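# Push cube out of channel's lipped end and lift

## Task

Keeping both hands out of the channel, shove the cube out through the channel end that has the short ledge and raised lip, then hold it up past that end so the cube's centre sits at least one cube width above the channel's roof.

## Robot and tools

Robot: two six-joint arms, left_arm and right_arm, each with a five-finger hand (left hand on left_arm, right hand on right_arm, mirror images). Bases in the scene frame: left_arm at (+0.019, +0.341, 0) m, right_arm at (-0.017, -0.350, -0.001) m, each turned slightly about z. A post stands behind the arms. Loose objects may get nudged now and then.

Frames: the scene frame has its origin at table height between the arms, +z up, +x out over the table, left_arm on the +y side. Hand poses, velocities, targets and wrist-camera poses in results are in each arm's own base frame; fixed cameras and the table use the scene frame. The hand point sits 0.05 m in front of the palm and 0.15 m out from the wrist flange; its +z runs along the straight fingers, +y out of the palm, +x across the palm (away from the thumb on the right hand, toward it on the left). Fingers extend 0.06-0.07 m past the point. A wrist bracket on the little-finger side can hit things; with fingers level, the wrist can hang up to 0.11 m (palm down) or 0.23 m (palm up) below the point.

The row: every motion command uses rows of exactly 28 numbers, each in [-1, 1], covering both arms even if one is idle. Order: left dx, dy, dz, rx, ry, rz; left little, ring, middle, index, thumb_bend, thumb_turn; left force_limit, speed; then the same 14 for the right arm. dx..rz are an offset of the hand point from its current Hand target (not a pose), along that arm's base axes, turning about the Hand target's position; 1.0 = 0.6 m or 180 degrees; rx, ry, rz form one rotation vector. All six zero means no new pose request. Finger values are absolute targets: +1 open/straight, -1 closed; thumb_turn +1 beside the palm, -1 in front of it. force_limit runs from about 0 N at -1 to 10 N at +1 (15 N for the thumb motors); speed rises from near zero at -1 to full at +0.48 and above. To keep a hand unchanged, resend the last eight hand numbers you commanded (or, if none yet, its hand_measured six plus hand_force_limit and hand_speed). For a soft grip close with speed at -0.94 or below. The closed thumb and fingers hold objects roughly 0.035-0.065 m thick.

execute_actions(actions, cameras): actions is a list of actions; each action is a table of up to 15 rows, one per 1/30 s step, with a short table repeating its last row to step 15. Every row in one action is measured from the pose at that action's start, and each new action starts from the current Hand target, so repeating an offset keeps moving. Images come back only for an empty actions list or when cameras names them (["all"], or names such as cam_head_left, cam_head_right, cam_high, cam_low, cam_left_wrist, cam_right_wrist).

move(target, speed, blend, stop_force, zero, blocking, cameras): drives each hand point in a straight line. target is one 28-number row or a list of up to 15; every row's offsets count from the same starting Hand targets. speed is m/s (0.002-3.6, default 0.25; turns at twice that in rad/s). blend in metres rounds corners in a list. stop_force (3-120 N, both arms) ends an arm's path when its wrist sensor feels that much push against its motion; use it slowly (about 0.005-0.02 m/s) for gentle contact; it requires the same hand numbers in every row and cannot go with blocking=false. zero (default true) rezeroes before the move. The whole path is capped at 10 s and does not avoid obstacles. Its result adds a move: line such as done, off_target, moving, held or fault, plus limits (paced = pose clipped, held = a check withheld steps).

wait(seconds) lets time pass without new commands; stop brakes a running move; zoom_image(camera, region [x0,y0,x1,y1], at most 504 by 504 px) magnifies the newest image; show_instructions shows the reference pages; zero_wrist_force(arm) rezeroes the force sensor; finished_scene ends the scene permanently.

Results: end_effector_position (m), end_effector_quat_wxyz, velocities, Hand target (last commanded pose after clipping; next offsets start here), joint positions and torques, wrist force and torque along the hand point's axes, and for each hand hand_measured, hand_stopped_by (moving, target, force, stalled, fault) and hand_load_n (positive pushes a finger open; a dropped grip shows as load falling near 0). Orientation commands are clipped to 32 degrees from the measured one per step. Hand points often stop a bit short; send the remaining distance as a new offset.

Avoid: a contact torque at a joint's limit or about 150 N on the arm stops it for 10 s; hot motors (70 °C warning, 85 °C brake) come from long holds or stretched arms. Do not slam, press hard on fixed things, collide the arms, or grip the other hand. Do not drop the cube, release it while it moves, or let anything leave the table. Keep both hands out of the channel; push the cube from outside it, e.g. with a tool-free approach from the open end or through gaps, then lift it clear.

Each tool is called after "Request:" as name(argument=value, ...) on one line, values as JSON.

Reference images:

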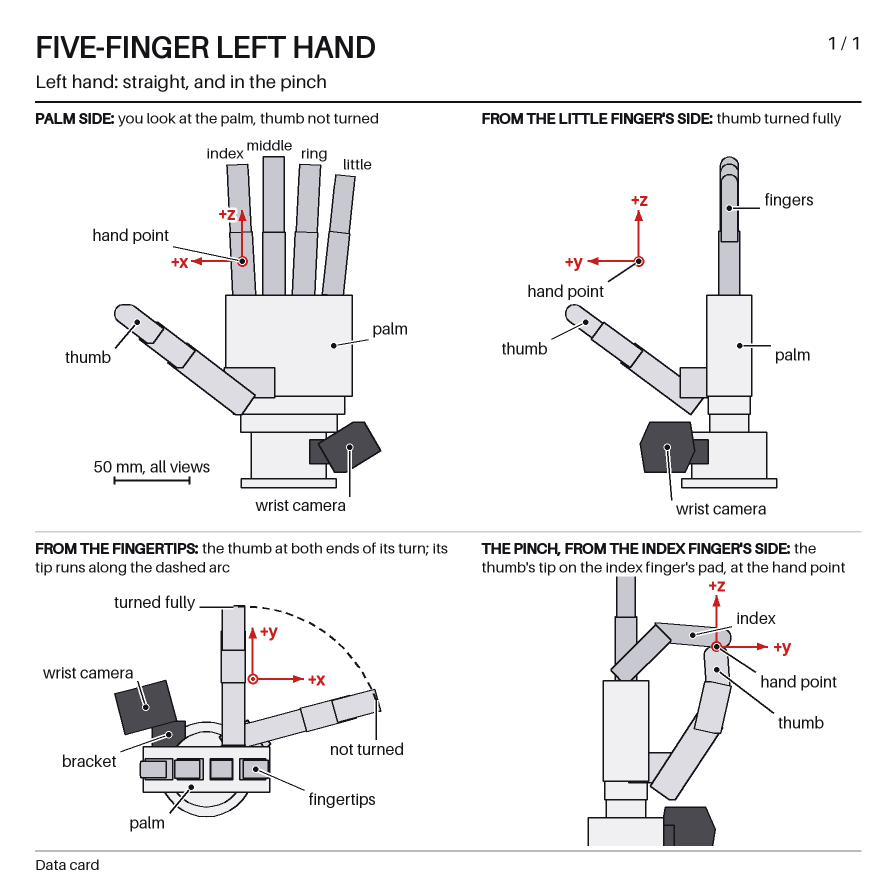

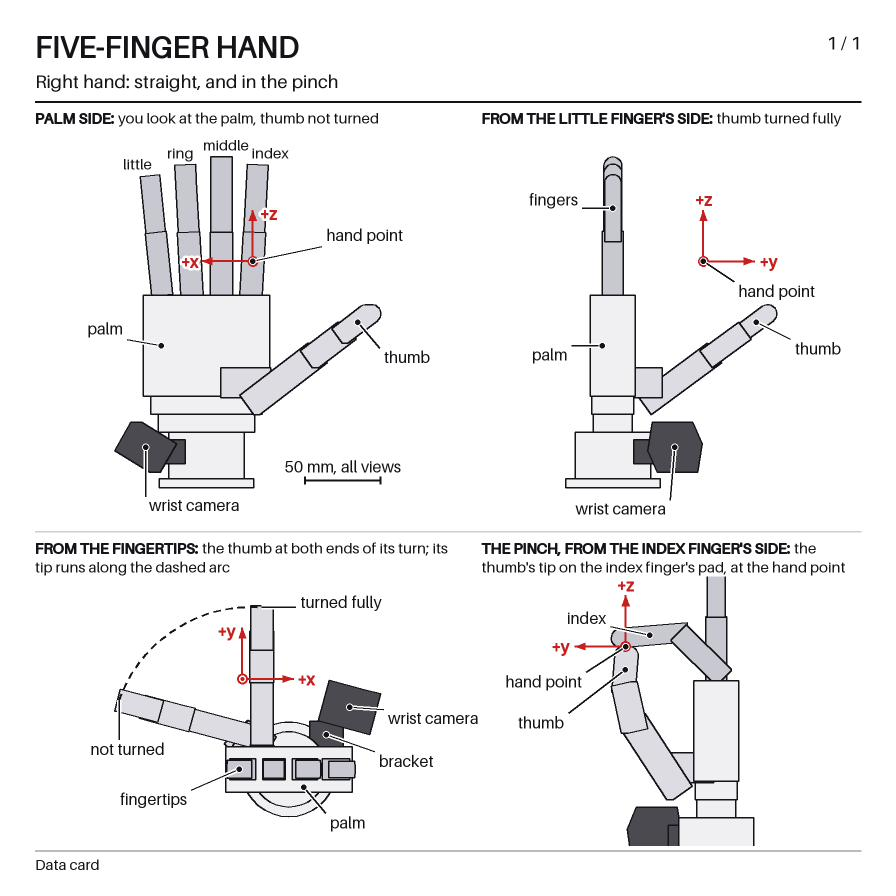

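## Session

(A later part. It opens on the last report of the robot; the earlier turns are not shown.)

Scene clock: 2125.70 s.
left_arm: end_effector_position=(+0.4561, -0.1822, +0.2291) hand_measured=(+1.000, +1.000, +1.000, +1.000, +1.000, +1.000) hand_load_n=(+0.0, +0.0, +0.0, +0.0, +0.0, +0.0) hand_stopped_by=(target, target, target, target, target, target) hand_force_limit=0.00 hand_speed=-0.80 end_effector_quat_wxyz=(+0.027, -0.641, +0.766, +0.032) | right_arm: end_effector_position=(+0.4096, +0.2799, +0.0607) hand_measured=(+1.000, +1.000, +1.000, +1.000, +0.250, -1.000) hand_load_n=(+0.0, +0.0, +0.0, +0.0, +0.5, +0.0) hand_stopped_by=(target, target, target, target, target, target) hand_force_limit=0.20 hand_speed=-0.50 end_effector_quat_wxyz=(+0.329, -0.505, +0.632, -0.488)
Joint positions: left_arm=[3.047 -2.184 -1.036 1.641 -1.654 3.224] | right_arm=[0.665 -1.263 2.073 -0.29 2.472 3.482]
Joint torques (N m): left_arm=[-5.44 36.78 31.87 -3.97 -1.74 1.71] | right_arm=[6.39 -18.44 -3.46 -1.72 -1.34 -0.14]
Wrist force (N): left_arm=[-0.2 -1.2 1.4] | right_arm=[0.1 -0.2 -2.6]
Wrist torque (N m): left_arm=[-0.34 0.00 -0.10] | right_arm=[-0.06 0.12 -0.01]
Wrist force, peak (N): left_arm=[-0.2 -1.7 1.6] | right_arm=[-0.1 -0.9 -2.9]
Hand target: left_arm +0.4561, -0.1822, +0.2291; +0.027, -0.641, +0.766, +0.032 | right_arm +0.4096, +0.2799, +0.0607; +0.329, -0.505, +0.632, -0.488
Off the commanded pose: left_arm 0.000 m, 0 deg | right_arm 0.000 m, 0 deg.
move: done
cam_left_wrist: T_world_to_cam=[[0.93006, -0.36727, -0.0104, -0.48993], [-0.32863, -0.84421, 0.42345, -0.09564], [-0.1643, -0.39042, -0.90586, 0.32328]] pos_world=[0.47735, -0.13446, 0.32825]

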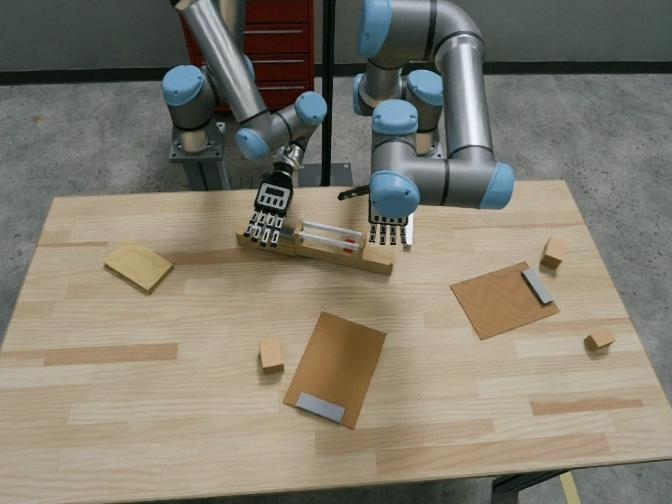

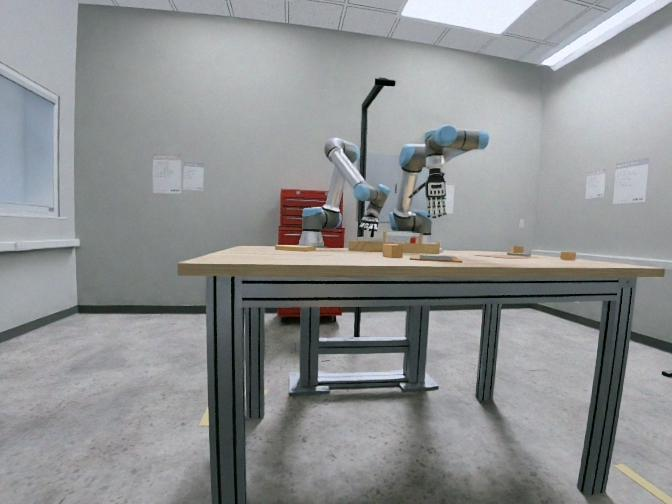

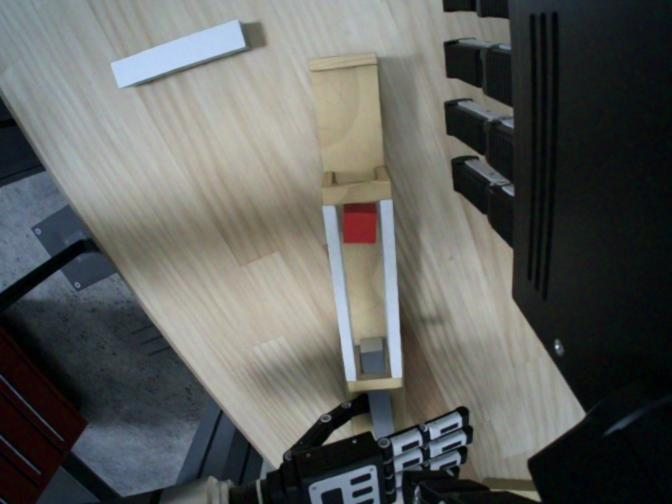

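Request:
move(target=[0,0,0,0,0,0,1,1,1,1,1,1,0,-0.8,0,0,0.15,0,0,0,1,1,1,1,0.25,-1,0.2,-0.5], speed=0.08, cameras=["cam_left_wrist","cam_low","cam_high"])

Scene clock: 2209.17 s.
left_arm: end_effector_position=(+0.4561, -0.1822, +0.2291) hand_measured=(+1.000, +1.000, +1.000, +1.000, +1.000, +1.000) hand_load_n=(+0.0, +0.0, +0.0, +0.0, +0.0, +0.0) hand_stopped_by=(target, target, target, target, target, target) hand_force_limit=0.00 hand_speed=-0.80 end_effector_quat_wxyz=(+0.027, -0.641, +0.766, +0.032) | right_arm: end_effector_position=(+0.4096, +0.2799, +0.1508) hand_measured=(+1.000, +1.000, +1.000, +1.000, +0.250, -1.000) hand_load_n=(+0.0, +0.0, +0.0, +0.0, +0.5, +0.0) hand_stopped_by=(target, target, target, target, target, target) hand_force_limit=0.20 hand_speed=-0.50 end_effector_quat_wxyz=(+0.329, -0.505, +0.632, -0.488)
Joint positions: left_arm=[3.047 -2.184 -1.036 1.641 -1.654 3.224] | right_arm=[0.665 -1.413 1.973 -0.041 2.472 3.482]
Joint torques (N m): left_arm=[-5.55 35.07 31.88 -4.15 -1.56 1.52] | right_arm=[-0.18 -16.44 -6.49 -0.97 -0.66 1.39]
Wrist force (N): left_arm=[-0.5 -1.4 1.3] | right_arm=[0.1 -0.4 -2.1]
Wrist torque (N m): left_arm=[-0.35 0.03 -0.11] | right_arm=[-0.06 0.10 0.05]
Wrist force, peak (N): left_arm=[-0.5 -1.4 1.7] | right_arm=[0.3 0.2 -2.9]
Hand target: left_arm +0.4561, -0.1822, +0.2291; +0.027, -0.641, +0.766, +0.032 | right_arm +0.4096, +0.2799, +0.1507; +0.329, -0.505, +0.632, -0.488
Off the commanded pose: left_arm 0.000 m, 0 deg | right_arm 0.000 m, 0 deg.
move: done
cam_left_wrist: T_world_to_cam=[[0.93006, -0.36727, -0.0104, -0.48993], [-0.32863, -0.84421, 0.42345, -0.09564], [-0.1643, -0.39042, -0.90586, 0.32328]] pos_world=[0.47735, -0.13446, 0.32825]
Images, in order (width x height): cam_high 672x504, cam_low 672x504, cam_left_wrist 672x504.

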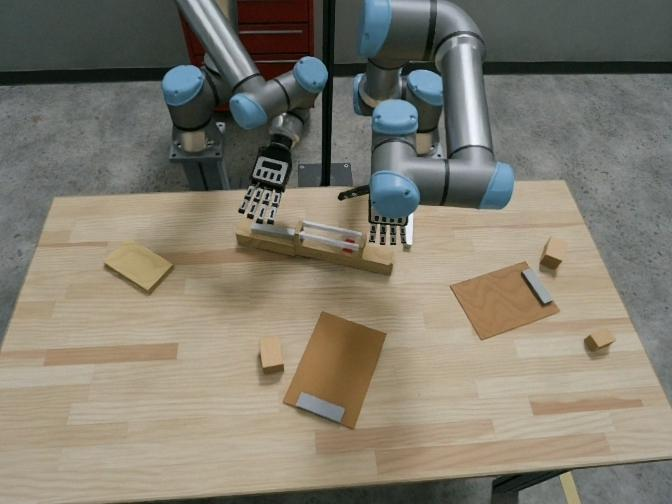

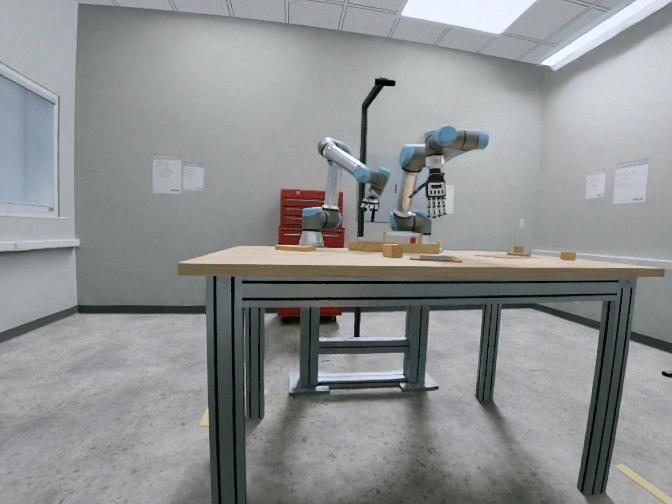

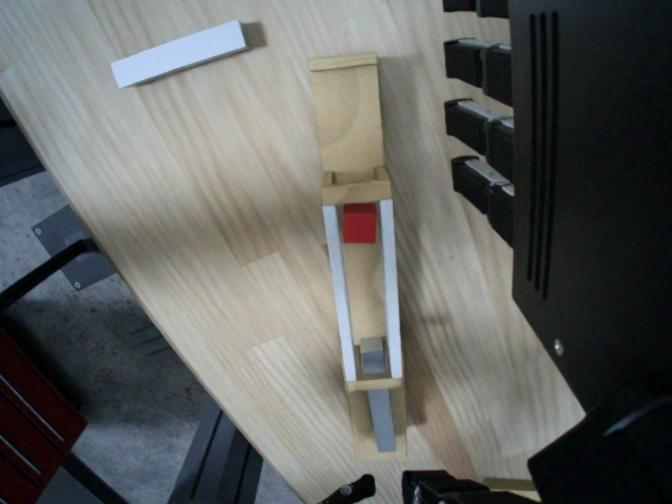

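Request:
zoom_image(camera="cam_left_wrist", region=[290, 310, 460, 480])

Request:
zoom_image(camera="cam_low", region=[340, 220, 400, 255])

Scaled by 2.965 from the camera's image (finer frame: 960x720).

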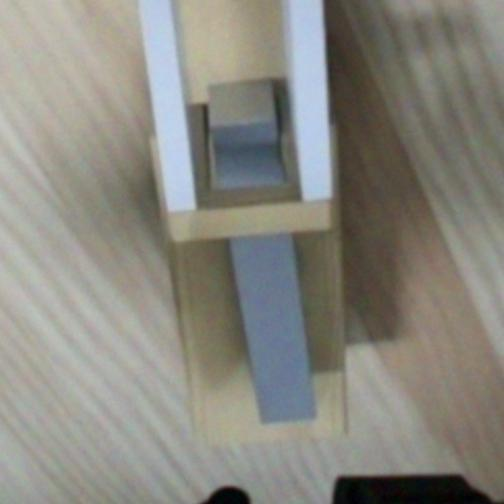

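Scaled by 8.400 from the camera's image (finer frame: 960x720).

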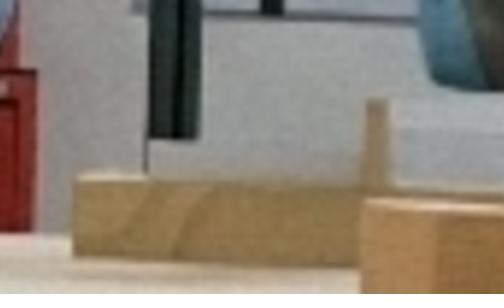

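Request:
move(target=[0,0,0,0,0,0,1,1,1,1,1,1,0,-0.8,-0.069,-0.164,0,0,0,0,1,1,1,0,-0.5,-1,0.2,0.0], speed=0.12, cameras=["cam_left_wrist","cam_low","cam_head_right","cam_right_wrist"])

Scene clock: 2262.50 s.
left_arm: end_effector_position=(+0.4561, -0.1822, +0.2291) hand_measured=(+1.000, +1.000, +1.000, +1.000, +1.000, +1.000) hand_load_n=(+0.0, +0.0, +0.0, +0.0, -0.5, +0.0) hand_stopped_by=(target, target, target, target, target, target) hand_force_limit=0.00 hand_speed=-0.80 end_effector_quat_wxyz=(+0.027, -0.641, +0.766, +0.032) | right_arm: end_effector_position=(+0.3682, +0.1815, +0.1507) hand_measured=(+1.000, +1.000, +1.000, +0.000, -0.500, -1.000) hand_load_n=(+0.0, +0.0, +0.0, +0.0, +0.0, +0.0) hand_stopped_by=(target, target, target, target, target, target) hand_force_limit=0.20 hand_speed=0.00 end_effector_quat_wxyz=(+0.329, -0.505, +0.632, -0.488)
Joint positions: left_arm=[3.047 -2.184 -1.036 1.641 -1.654 3.224] | right_arm=[0.454 -1.712 2.262 -0.131 2.284 3.344]
Joint torques (N m): left_arm=[-6.18 35.33 30.26 -4.16 -1.57 1.82] | right_arm=[-4.28 -19.35 -14.67 2.28 1.29 0.39]
Wrist force (N): left_arm=[-0.2 -1.2 1.2] | right_arm=[-0.3 -0.3 -2.5]
Wrist torque (N m): left_arm=[-0.33 0.00 -0.10] | right_arm=[0.02 0.14 -0.03]
Wrist force, peak (N): left_arm=[-0.4 -1.3 1.8] | right_arm=[1.2 -0.4 -2.5]
Hand target: left_arm +0.4561, -0.1822, +0.2291; +0.027, -0.641, +0.766, +0.032 | right_arm +0.3682, +0.1815, +0.1507; +0.329, -0.505, +0.632, -0.488
Off the commanded pose: left_arm 0.000 m, 0 deg | right_arm 0.000 m, 0 deg.
move: done
cam_left_wrist: T_world_to_cam=[[0.93006, -0.36727, -0.0104, -0.48993], [-0.32863, -0.84421, 0.42345, -0.09564], [-0.1643, -0.39042, -0.90586, 0.32328]] pos_world=[0.47735, -0.13446, 0.32825]
cam_right_wrist: T_world_to_cam=[[-0.41267, -0.21628, -0.88483, 0.32437], [-0.31992, 0.94393, -0.08152, -0.04196], [0.85286, 0.24943, -0.45872, -0.17836]] pos_world=[0.27255, 0.15426, 0.20178]
Images, in order (width x height): cam_head_right 672x504, cam_low 672x504, cam_left_wrist 672x504, cam_right_wrist 672x504.

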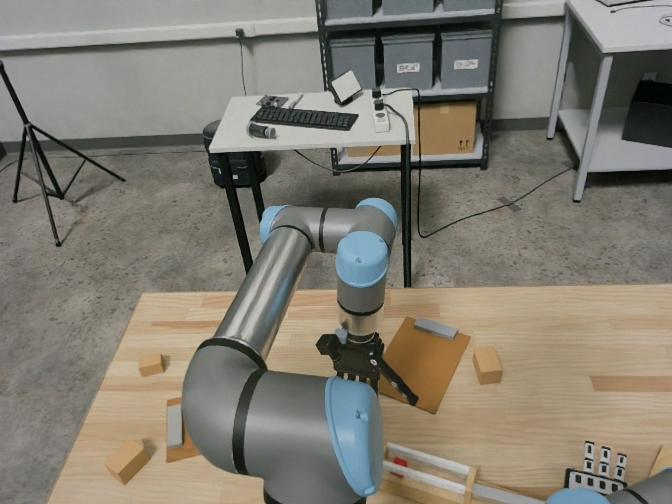

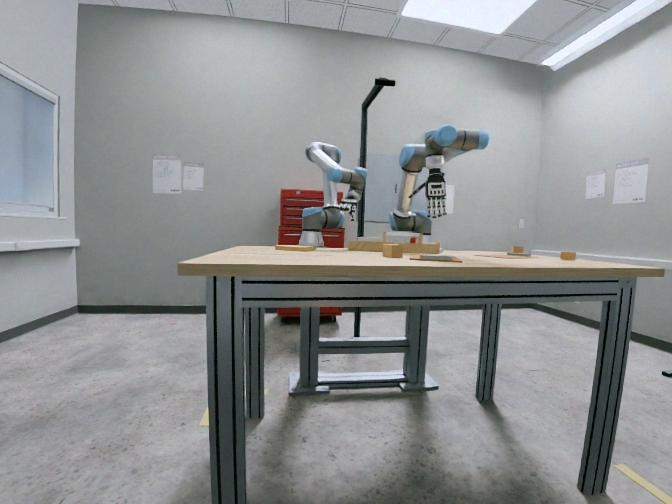

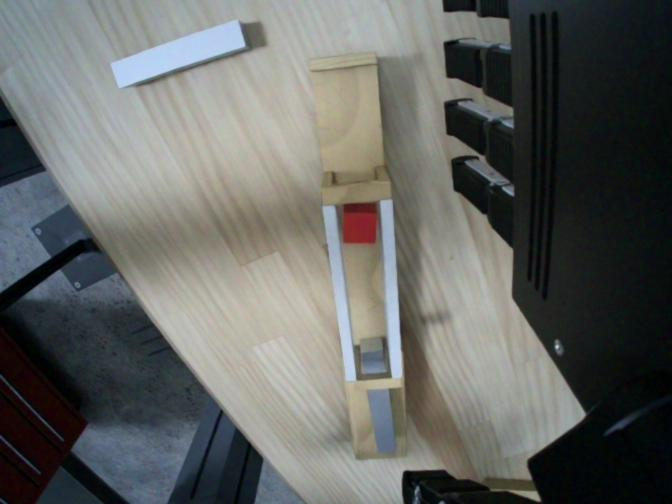

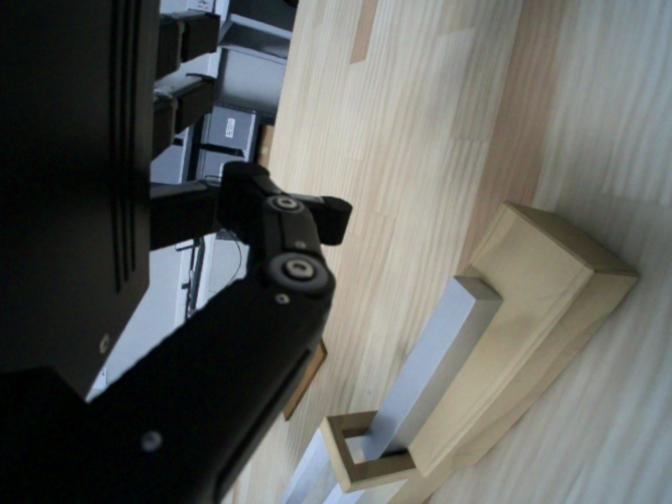

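Request:
move(target=[0,0,0,0,0,0,1,1,1,1,1,1,0,-0.8,-0.0048,0.0014,-0.117,0,0,0,1,1,1,0,-0.5,-1,0.2,0.0], speed=0.08, cameras=["cam_left_wrist","cam_low","cam_right_wrist"])

Request:
zoom_image(camera="cam_low", region=[335, 215, 395, 255])

Scene clock: 2324.93 s.
left_arm: end_effector_position=(+0.4561, -0.1822, +0.2291) hand_measured=(+1.000, +1.000, +1.000, +1.000, +1.000, +1.000) hand_load_n=(+0.0, +0.0, +0.0, +0.0, +0.0, +0.0) hand_stopped_by=(target, target, target, target, target, target) hand_force_limit=0.00 hand_speed=-0.80 end_effector_quat_wxyz=(+0.027, -0.641, +0.766, +0.032) | right_arm: end_effector_position=(+0.3652, +0.1823, +0.0804) hand_measured=(+1.000, +1.000, +1.000, +0.000, -0.500, -1.000) hand_load_n=(+0.0, +0.0, +0.0, +0.0, +0.0, +0.0) hand_stopped_by=(target, target, target, target, target, target) hand_force_limit=0.20 hand_speed=0.00 end_effector_quat_wxyz=(+0.329, -0.505, +0.632, -0.488)
Joint positions: left_arm=[3.047 -2.184 -1.036 1.641 -1.654 3.224] | right_arm=[0.463 -1.574 2.368 -0.371 2.291 3.349]
Joint torques (N m): left_arm=[-5.59 35.01 31.77 -3.99 -1.77 1.48] | right_arm=[1.5 -17.43 -23.23 -0.09 1.2 -1]
Wrist force (N): left_arm=[-0.5 -1.2 1.2] | right_arm=[0.1 0.1 -2.1]
Wrist torque (N m): left_arm=[-0.32 0.04 -0.12] | right_arm=[0.05 0.06 -0.01]
Wrist force, peak (N): left_arm=[-0.3 -1.6 1.4] | right_arm=[0.1 -1.1 -2.7]
Hand target: left_arm +0.4561, -0.1822, +0.2291; +0.027, -0.641, +0.766, +0.032 | right_arm +0.3653, +0.1823, +0.0805; +0.329, -0.505, +0.632, -0.488
Off the commanded pose: left_arm 0.000 m, 0 deg | right_arm 0.000 m, 0 deg.
move: done
cam_left_wrist: T_world_to_cam=[[0.93006, -0.36727, -0.0104, -0.48993], [-0.32863, -0.84421, 0.42345, -0.09564], [-0.1643, -0.39042, -0.90586, 0.32328]] pos_world=[0.47735, -0.13446, 0.32825]
cam_right_wrist: T_world_to_cam=[[-0.41285, -0.21633, -0.88473, 0.26119], [-0.31996, 0.94392, -0.0815, -0.04937], [0.85275, 0.24943, -0.45892, -0.20828]] pos_world=[0.26965, 0.15506, 0.13148]
Images, in order (width x height): cam_low 672x504, cam_left_wrist 672x504, cam_right_wrist 672x504.

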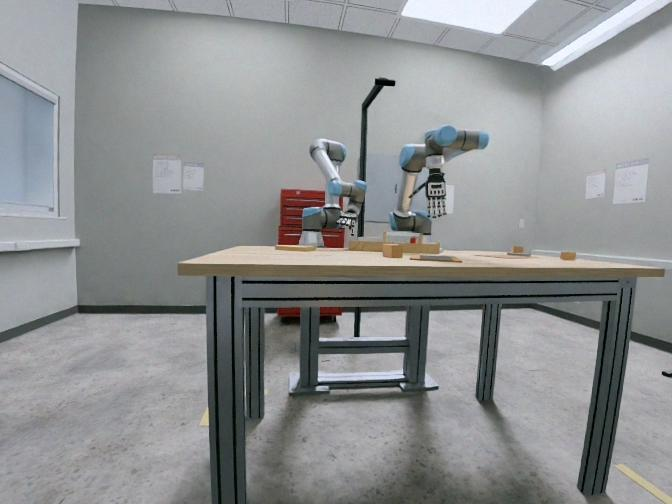

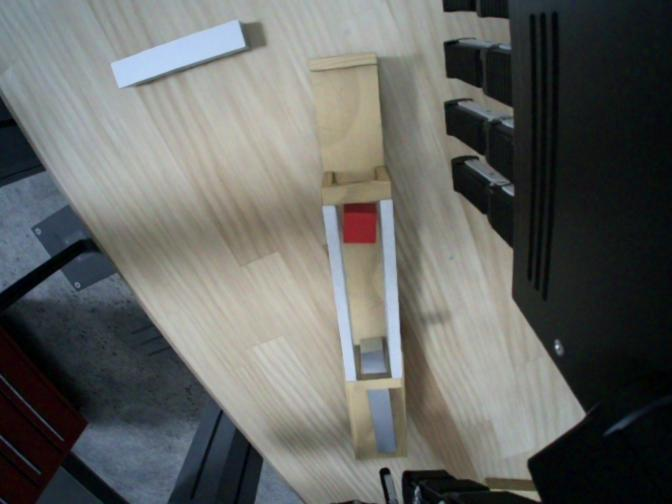

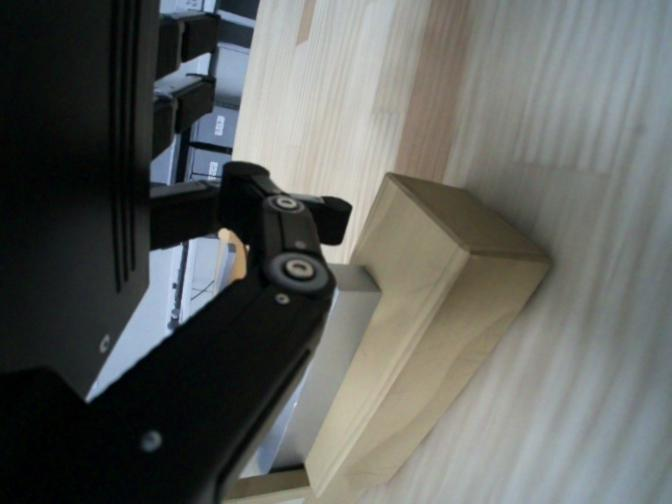

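Scaled by 8.400 from the camera's image (finer frame: 960x720).

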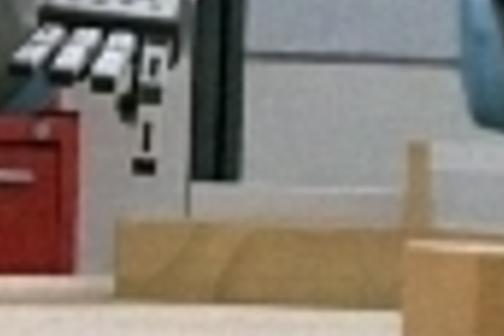

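Request:
move(target=[0,0,0,0,0,0,1,1,1,1,1,1,0,-0.8,0,0,-0.0374,0,0,0,1,1,1,0,-0.5,-1,0.2,0.0], speed=0.02, stop_force=5, cameras=["cam_left_wrist","cam_low","cam_right_wrist"])

Request:
zoom_image(camera="cam_low", region=[345, 225, 381, 249])

Request:
zoom_image(camera="cam_left_wrist", region=[320, 350, 450, 480])

Scene clock: 2339.13 s.
left_arm: end_effector_position=(+0.4561, -0.1822, +0.2291) hand_measured=(+1.000, +1.000, +1.000, +1.000, +1.000, +1.000) hand_load_n=(+0.0, +0.0, +0.0, +0.0, +0.0, +0.0) hand_stopped_by=(target, target, target, target, target, target) hand_force_limit=0.00 hand_speed=-0.80 end_effector_quat_wxyz=(+0.027, -0.641, +0.766, +0.032) | right_arm: end_effector_position=(+0.3653, +0.1823, +0.0581) hand_measured=(+1.000, +1.000, +1.000, +0.000, -0.500, -1.000) hand_load_n=(+0.0, +0.0, +0.0, +0.0, +0.0, +0.0) hand_stopped_by=(target, target, target, target, target, target) hand_force_limit=0.20 hand_speed=0.00 end_effector_quat_wxyz=(+0.329, -0.505, +0.632, -0.488)
Joint positions: left_arm=[3.047 -2.184 -1.036 1.641 -1.654 3.224] | right_arm=[0.463 -1.518 2.394 -0.454 2.291 3.349]
Joint torques (N m): left_arm=[-4.97 35.14 32.75 -3.95 -1.87 1.96] | right_arm=[-1.66 -26.07 -21.36 2.33 -0.86 -1.16]
Wrist force (N): left_arm=[-0.1 -1.3 1.4] | right_arm=[-0.1 0.0 -2.5]
Wrist torque (N m): left_arm=[-0.35 -0.01 -0.10] | right_arm=[0.05 0.11 0.00]
Wrist force, peak (N): left_arm=[-0.5 -1.5 1.7] | right_arm=[0.1 -0.4 -2.6]
Hand target: left_arm +0.4561, -0.1822, +0.2291; +0.027, -0.641, +0.766, +0.032 | right_arm +0.3653, +0.1823, +0.0581; +0.329, -0.505, +0.632, -0.488
Off the commanded pose: left_arm 0.000 m, 0 deg | right_arm 0.000 m, 0 deg.
move: done
cam_left_wrist: T_world_to_cam=[[0.93006, -0.36727, -0.0104, -0.48993], [-0.32863, -0.84421, 0.42345, -0.09564], [-0.1643, -0.39042, -0.90586, 0.32328]] pos_world=[0.47735, -0.13446, 0.32825]
cam_right_wrist: T_world_to_cam=[[-0.41267, -0.21628, -0.88483, 0.24133], [-0.31992, 0.94393, -0.08152, -0.0512], [0.85286, 0.24943, -0.45872, -0.21861]] pos_world=[0.26965, 0.15506, 0.10908]
Images, in order (width x height): cam_low 672x504, cam_left_wrist 672x504, cam_right_wrist 672x504.

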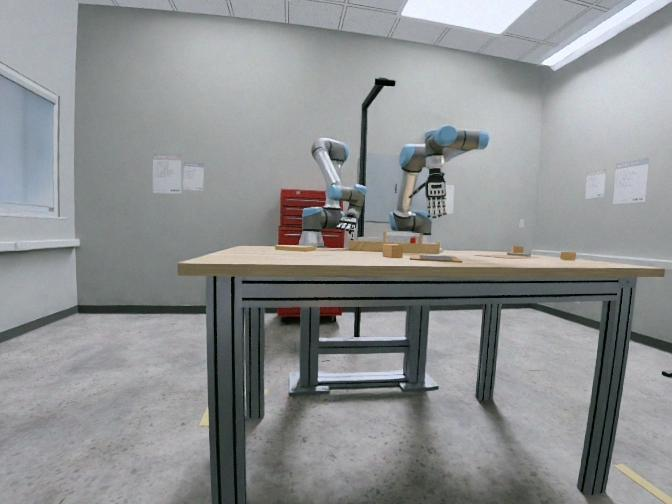

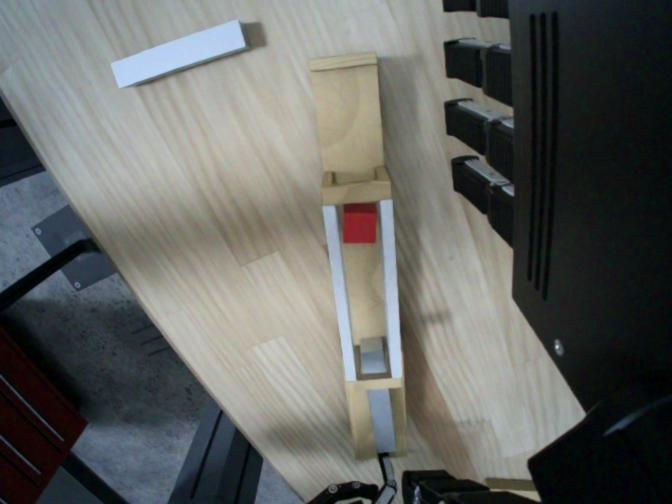

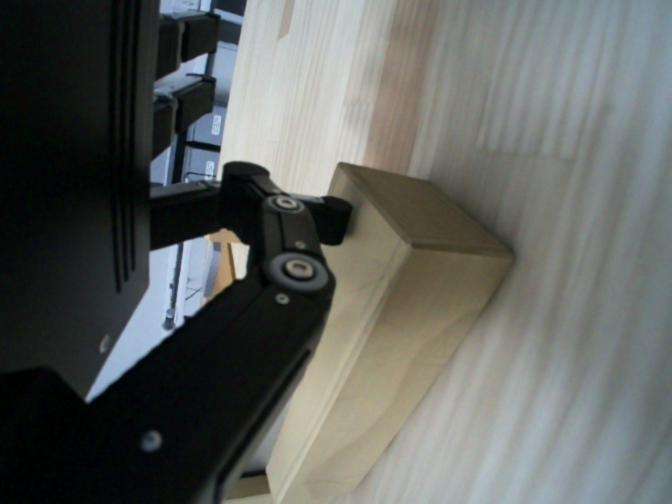

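Scaled by 14.000 from the camera's image (finer frame: 960x720).

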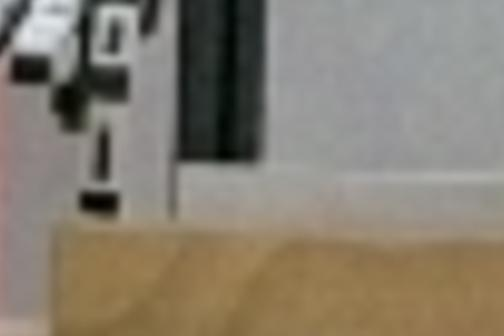

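Scaled by 3.877 from the camera's image (finer frame: 960x720).

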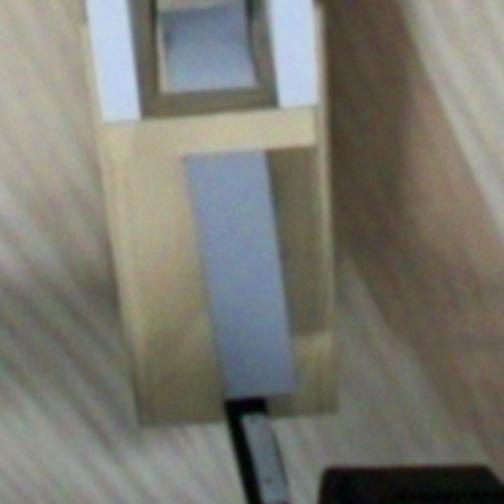

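Request:
move(target=[0,0,0,0,0,0,1,1,1,1,1,1,0,-0.8,0.0227,0.0808,0,0,0,0,1,1,1,0,-0.5,-1,0.2,0.0], speed=0.02, stop_force=7, cameras=["cam_left_wrist","cam_low","cam_right_wrist"])

Request:
zoom_image(camera="cam_low", region=[345, 225, 381, 249])

Request:
zoom_image(camera="cam_left_wrist", region=[320, 320, 450, 450])

Scene clock: 2375.73 s.
left_arm: end_effector_position=(+0.4561, -0.1822, +0.2291) hand_measured=(+1.000, +1.000, +1.000, +1.000, +1.000, +1.000) hand_load_n=(+0.0, +0.0, +0.0, -0.5, +0.0, +0.0) hand_stopped_by=(target, target, target, target, target, target) hand_force_limit=0.00 hand_speed=-0.80 end_effector_quat_wxyz=(+0.027, -0.641, +0.766, +0.032) | right_arm: end_effector_position=(+0.3789, +0.2308, +0.0580) hand_measured=(+1.000, +1.000, +1.000, +0.000, -0.500, -1.000) hand_load_n=(+0.0, +0.0, +0.0, +0.0, +0.5, +0.0) hand_stopped_by=(target, target, target, target, target, target) hand_force_limit=0.20 hand_speed=0.00 end_effector_quat_wxyz=(+0.329, -0.505, +0.632, -0.488)
Joint positions: left_arm=[3.047 -2.184 -1.036 1.641 -1.654 3.224] | right_arm=[0.597 -1.388 2.248 -0.38 2.413 3.431]
Joint torques (N m): left_arm=[-4.82 36.65 31.19 -4.07 -1.56 1.97] | right_arm=[-6.17 -33.08 -2.24 -2.42 -1.79 -1.67]
Wrist force (N): left_arm=[-0.8 -1.5 1.3] | right_arm=[0.0 -0.1 -2.2]
Wrist torque (N m): left_arm=[-0.37 0.08 -0.13] | right_arm=[-0.01 0.12 0.00]
Wrist force, peak (N): left_arm=[-0.5 -1.3 1.8] | right_arm=[1.0 -0.7 -2.6]
Hand target: left_arm +0.4561, -0.1822, +0.2291; +0.027, -0.641, +0.766, +0.032 | right_arm +0.3789, +0.2308, +0.0581; +0.329, -0.505, +0.632, -0.488
Off the commanded pose: left_arm 0.000 m, 0 deg | right_arm 0.000 m, 0 deg.
move: done
cam_left_wrist: T_world_to_cam=[[0.93006, -0.36727, -0.0104, -0.48993], [-0.32863, -0.84421, 0.42345, -0.09564], [-0.1643, -0.39042, -0.90586, 0.32328]] pos_world=[0.47735, -0.13446, 0.32825]
cam_right_wrist: T_world_to_cam=[[-0.41267, -0.21628, -0.88483, 0.25747], [-0.31992, 0.94393, -0.08152, -0.0926], [0.85286, 0.24943, -0.45872, -0.24239]] pos_world=[0.28335, 0.20356, 0.10908]
Images, in order (width x height): cam_low 672x504, cam_left_wrist 672x504, cam_right_wrist 672x504.

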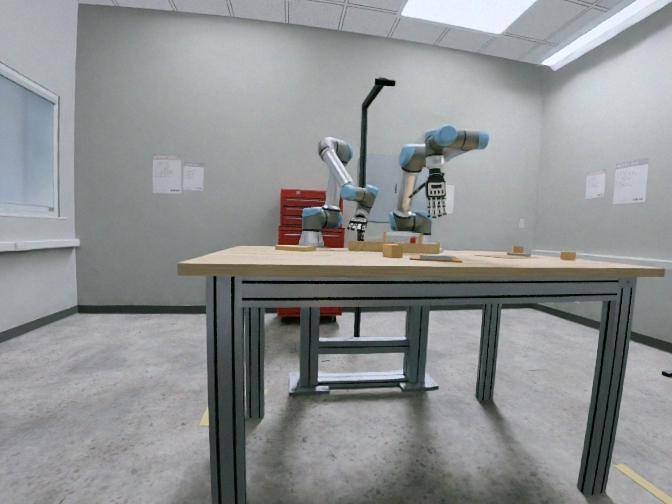

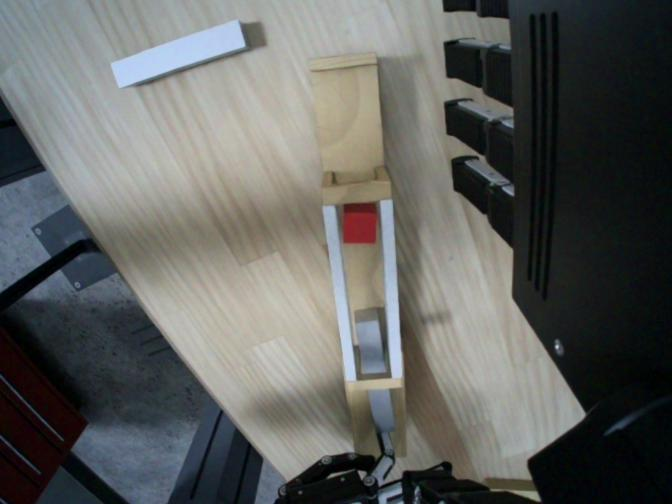

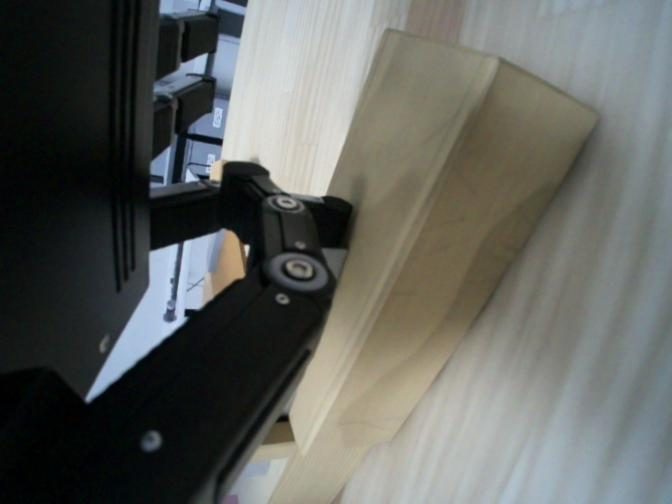

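Scaled by 14.000 from the camera's image (finer frame: 960x720).

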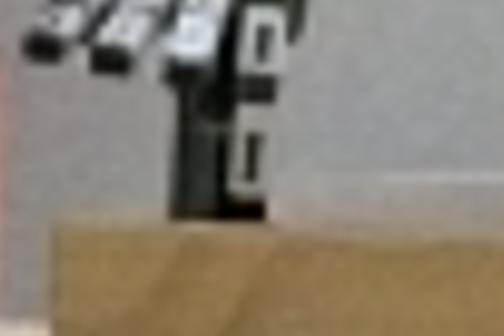

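Scaled by 3.877 from the camera's image (finer frame: 960x720).

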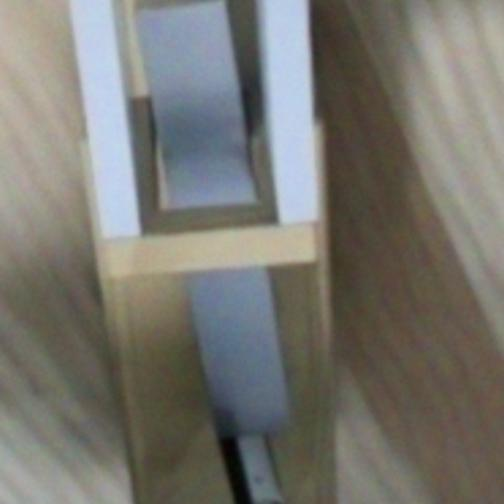

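Request:
move(target=[0,0,0,0,0,0,1,1,1,1,1,1,0,-0.8,0.0124,0.0658,0,0,0,0,1,1,1,0,-0.5,-1,0.2,0.0], speed=0.02, stop_force=7, cameras=["cam_left_wrist","cam_low"])

Request:
zoom_image(camera="cam_low", region=[345, 225, 381, 249])

Request:
zoom_image(camera="cam_left_wrist", region=[320, 280, 450, 450])

Scene clock: 2399.77 s.
left_arm: end_effector_position=(+0.4561, -0.1822, +0.2291) hand_measured=(+1.000, +1.000, +1.000, +1.000, +1.000, +1.000) hand_load_n=(+0.0, +0.0, +0.0, +0.0, -0.5, +0.0) hand_stopped_by=(target, target, target, target, target, target) hand_force_limit=0.00 hand_speed=-0.80 end_effector_quat_wxyz=(+0.027, -0.641, +0.766, +0.032) | right_arm: end_effector_position=(+0.3863, +0.2703, +0.0580) hand_measured=(+1.000, +1.000, +1.000, +0.000, -0.500, -1.000) hand_load_n=(+0.0, +0.0, +0.0, +0.0, +0.0, +0.0) hand_stopped_by=(target, target, target, target, target, target) hand_force_limit=0.20 hand_speed=0.00 end_effector_quat_wxyz=(+0.329, -0.505, +0.632, -0.488)
Joint positions: left_arm=[3.047 -2.184 -1.036 1.641 -1.654 3.224] | right_arm=[0.686 -1.294 2.13 -0.303 2.49 3.499]
Joint torques (N m): left_arm=[-5.03 36.75 32.45 -3.91 -1.55 1.88] | right_arm=[-5.62 -37.86 -1.67 -2.33 -1.69 -1.42]
Wrist force (N): left_arm=[-0.4 -1.2 1.0] | right_arm=[0.0 -0.1 -2.3]
Wrist torque (N m): left_arm=[-0.31 0.01 -0.11] | right_arm=[-0.02 0.14 -0.02]
Wrist force, peak (N): left_arm=[-0.5 -1.6 1.5] | right_arm=[1.0 -0.8 -2.7]
Hand target: left_arm +0.4561, -0.1822, +0.2291; +0.027, -0.641, +0.766, +0.032 | right_arm +0.3863, +0.2703, +0.0581; +0.329, -0.505, +0.632, -0.488
Off the commanded pose: left_arm 0.000 m, 0 deg | right_arm 0.000 m, 0 deg.
move: done
cam_left_wrist: T_world_to_cam=[[0.93006, -0.36727, -0.0104, -0.48993], [-0.32863, -0.84421, 0.42345, -0.09564], [-0.1643, -0.39042, -0.90586, 0.32328]] pos_world=[0.47735, -0.13446, 0.32825]
Images, in order (width x height): cam_low 672x504, cam_left_wrist 672x504.

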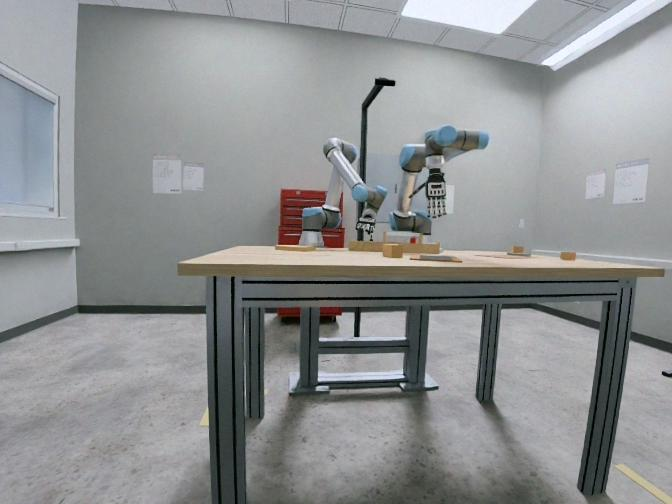

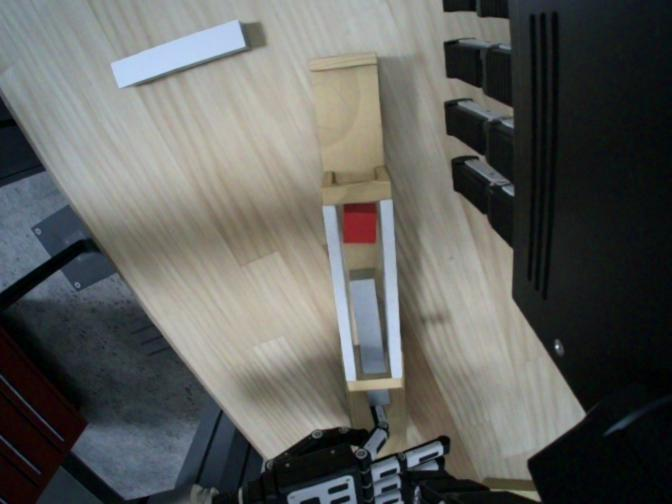

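Scaled by 14.000 from the camera's image (finer frame: 960x720).

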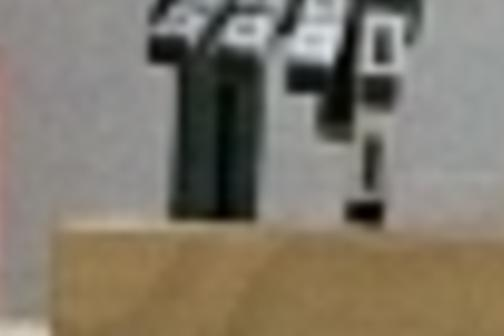

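Scaled by 2.965 from the camera's image (finer frame: 960x720).

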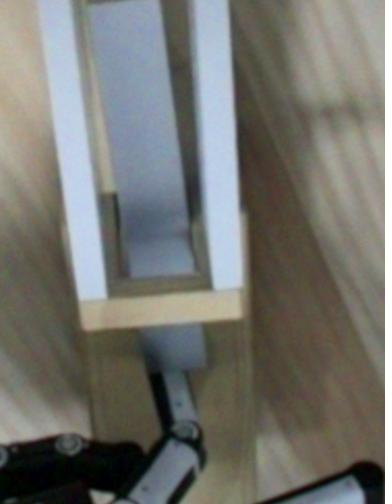

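Request:
move(target=[0,0,0,0,0,0,1,1,1,1,1,1,0,-0.8,0.0081,0.0393,0,0,0,0,1,1,1,0,-0.5,-1,0.2,0.0], speed=0.02, stop_force=7, cameras=["cam_left_wrist","cam_low"])

Request:
zoom_image(camera="cam_left_wrist", region=[310, 190, 440, 450])

Scene clock: 2417.83 s.
left_arm: end_effector_position=(+0.4561, -0.1822, +0.2291) hand_measured=(+1.000, +1.000, +1.000, +1.000, +1.000, +1.000) hand_load_n=(+0.0, +0.0, +0.0, +0.0, +0.0, +0.0) hand_stopped_by=(target, target, target, target, target, target) hand_force_limit=0.00 hand_speed=-0.80 end_effector_quat_wxyz=(+0.027, -0.641, +0.766, +0.032) | right_arm: end_effector_position=(+0.3912, +0.2939, +0.0580) hand_measured=(+1.000, +1.000, +1.000, +0.000, -0.500, -1.000) hand_load_n=(+0.0, +0.0, +0.0, +0.0, +0.0, +0.0) hand_stopped_by=(target, target, target, target, target, target) hand_force_limit=0.20 hand_speed=0.00 end_effector_quat_wxyz=(+0.329, -0.505, +0.632, -0.488)
Joint positions: left_arm=[3.047 -2.184 -1.036 1.641 -1.654 3.224] | right_arm=[0.729 -1.241 2.057 -0.253 2.527 3.537]
Joint torques (N m): left_arm=[-3.92 35.99 31.77 -4.05 -1.81 1.7] | right_arm=[-5.52 -39.22 -0.61 -2.08 -1.64 -1.65]
Wrist force (N): left_arm=[-0.3 -1.1 1.5] | right_arm=[0.1 -0.4 -2.4]
Wrist torque (N m): left_arm=[-0.33 0.01 -0.11] | right_arm=[-0.06 0.13 -0.06]
Wrist force, peak (N): left_arm=[-0.4 -1.3 1.8] | right_arm=[1.0 -1.1 -2.7]
Hand target: left_arm +0.4561, -0.1822, +0.2291; +0.027, -0.641, +0.766, +0.032 | right_arm +0.3912, +0.2939, +0.0581; +0.329, -0.505, +0.632, -0.488
Off the commanded pose: left_arm 0.000 m, 0 deg | right_arm 0.000 m, 0 deg.
move: done
cam_left_wrist: T_world_to_cam=[[0.93006, -0.36727, -0.0104, -0.48993], [-0.32863, -0.84421, 0.42345, -0.09564], [-0.1643, -0.39042, -0.90586, 0.32328]] pos_world=[0.47735, -0.13446, 0.32825]
Images, in order (width x height): cam_low 672x504, cam_left_wrist 672x504.

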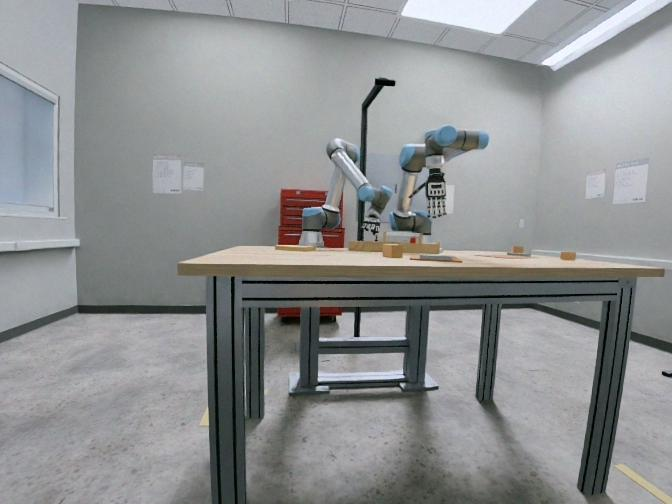

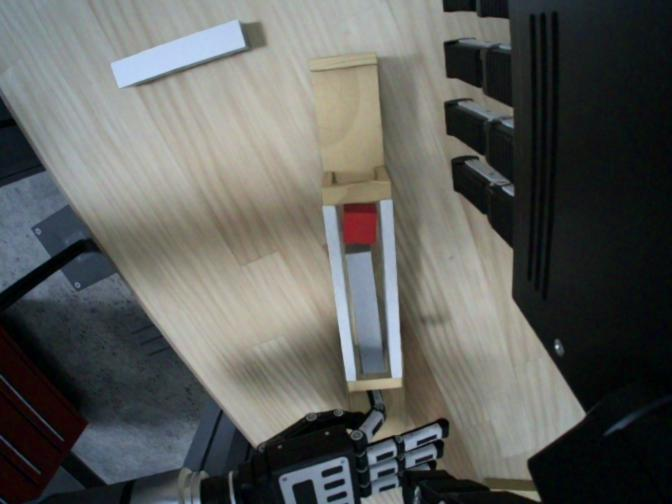

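Scaled by 1.938 from the camera's image (finer frame: 960x720).

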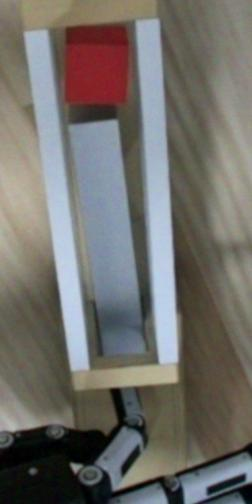

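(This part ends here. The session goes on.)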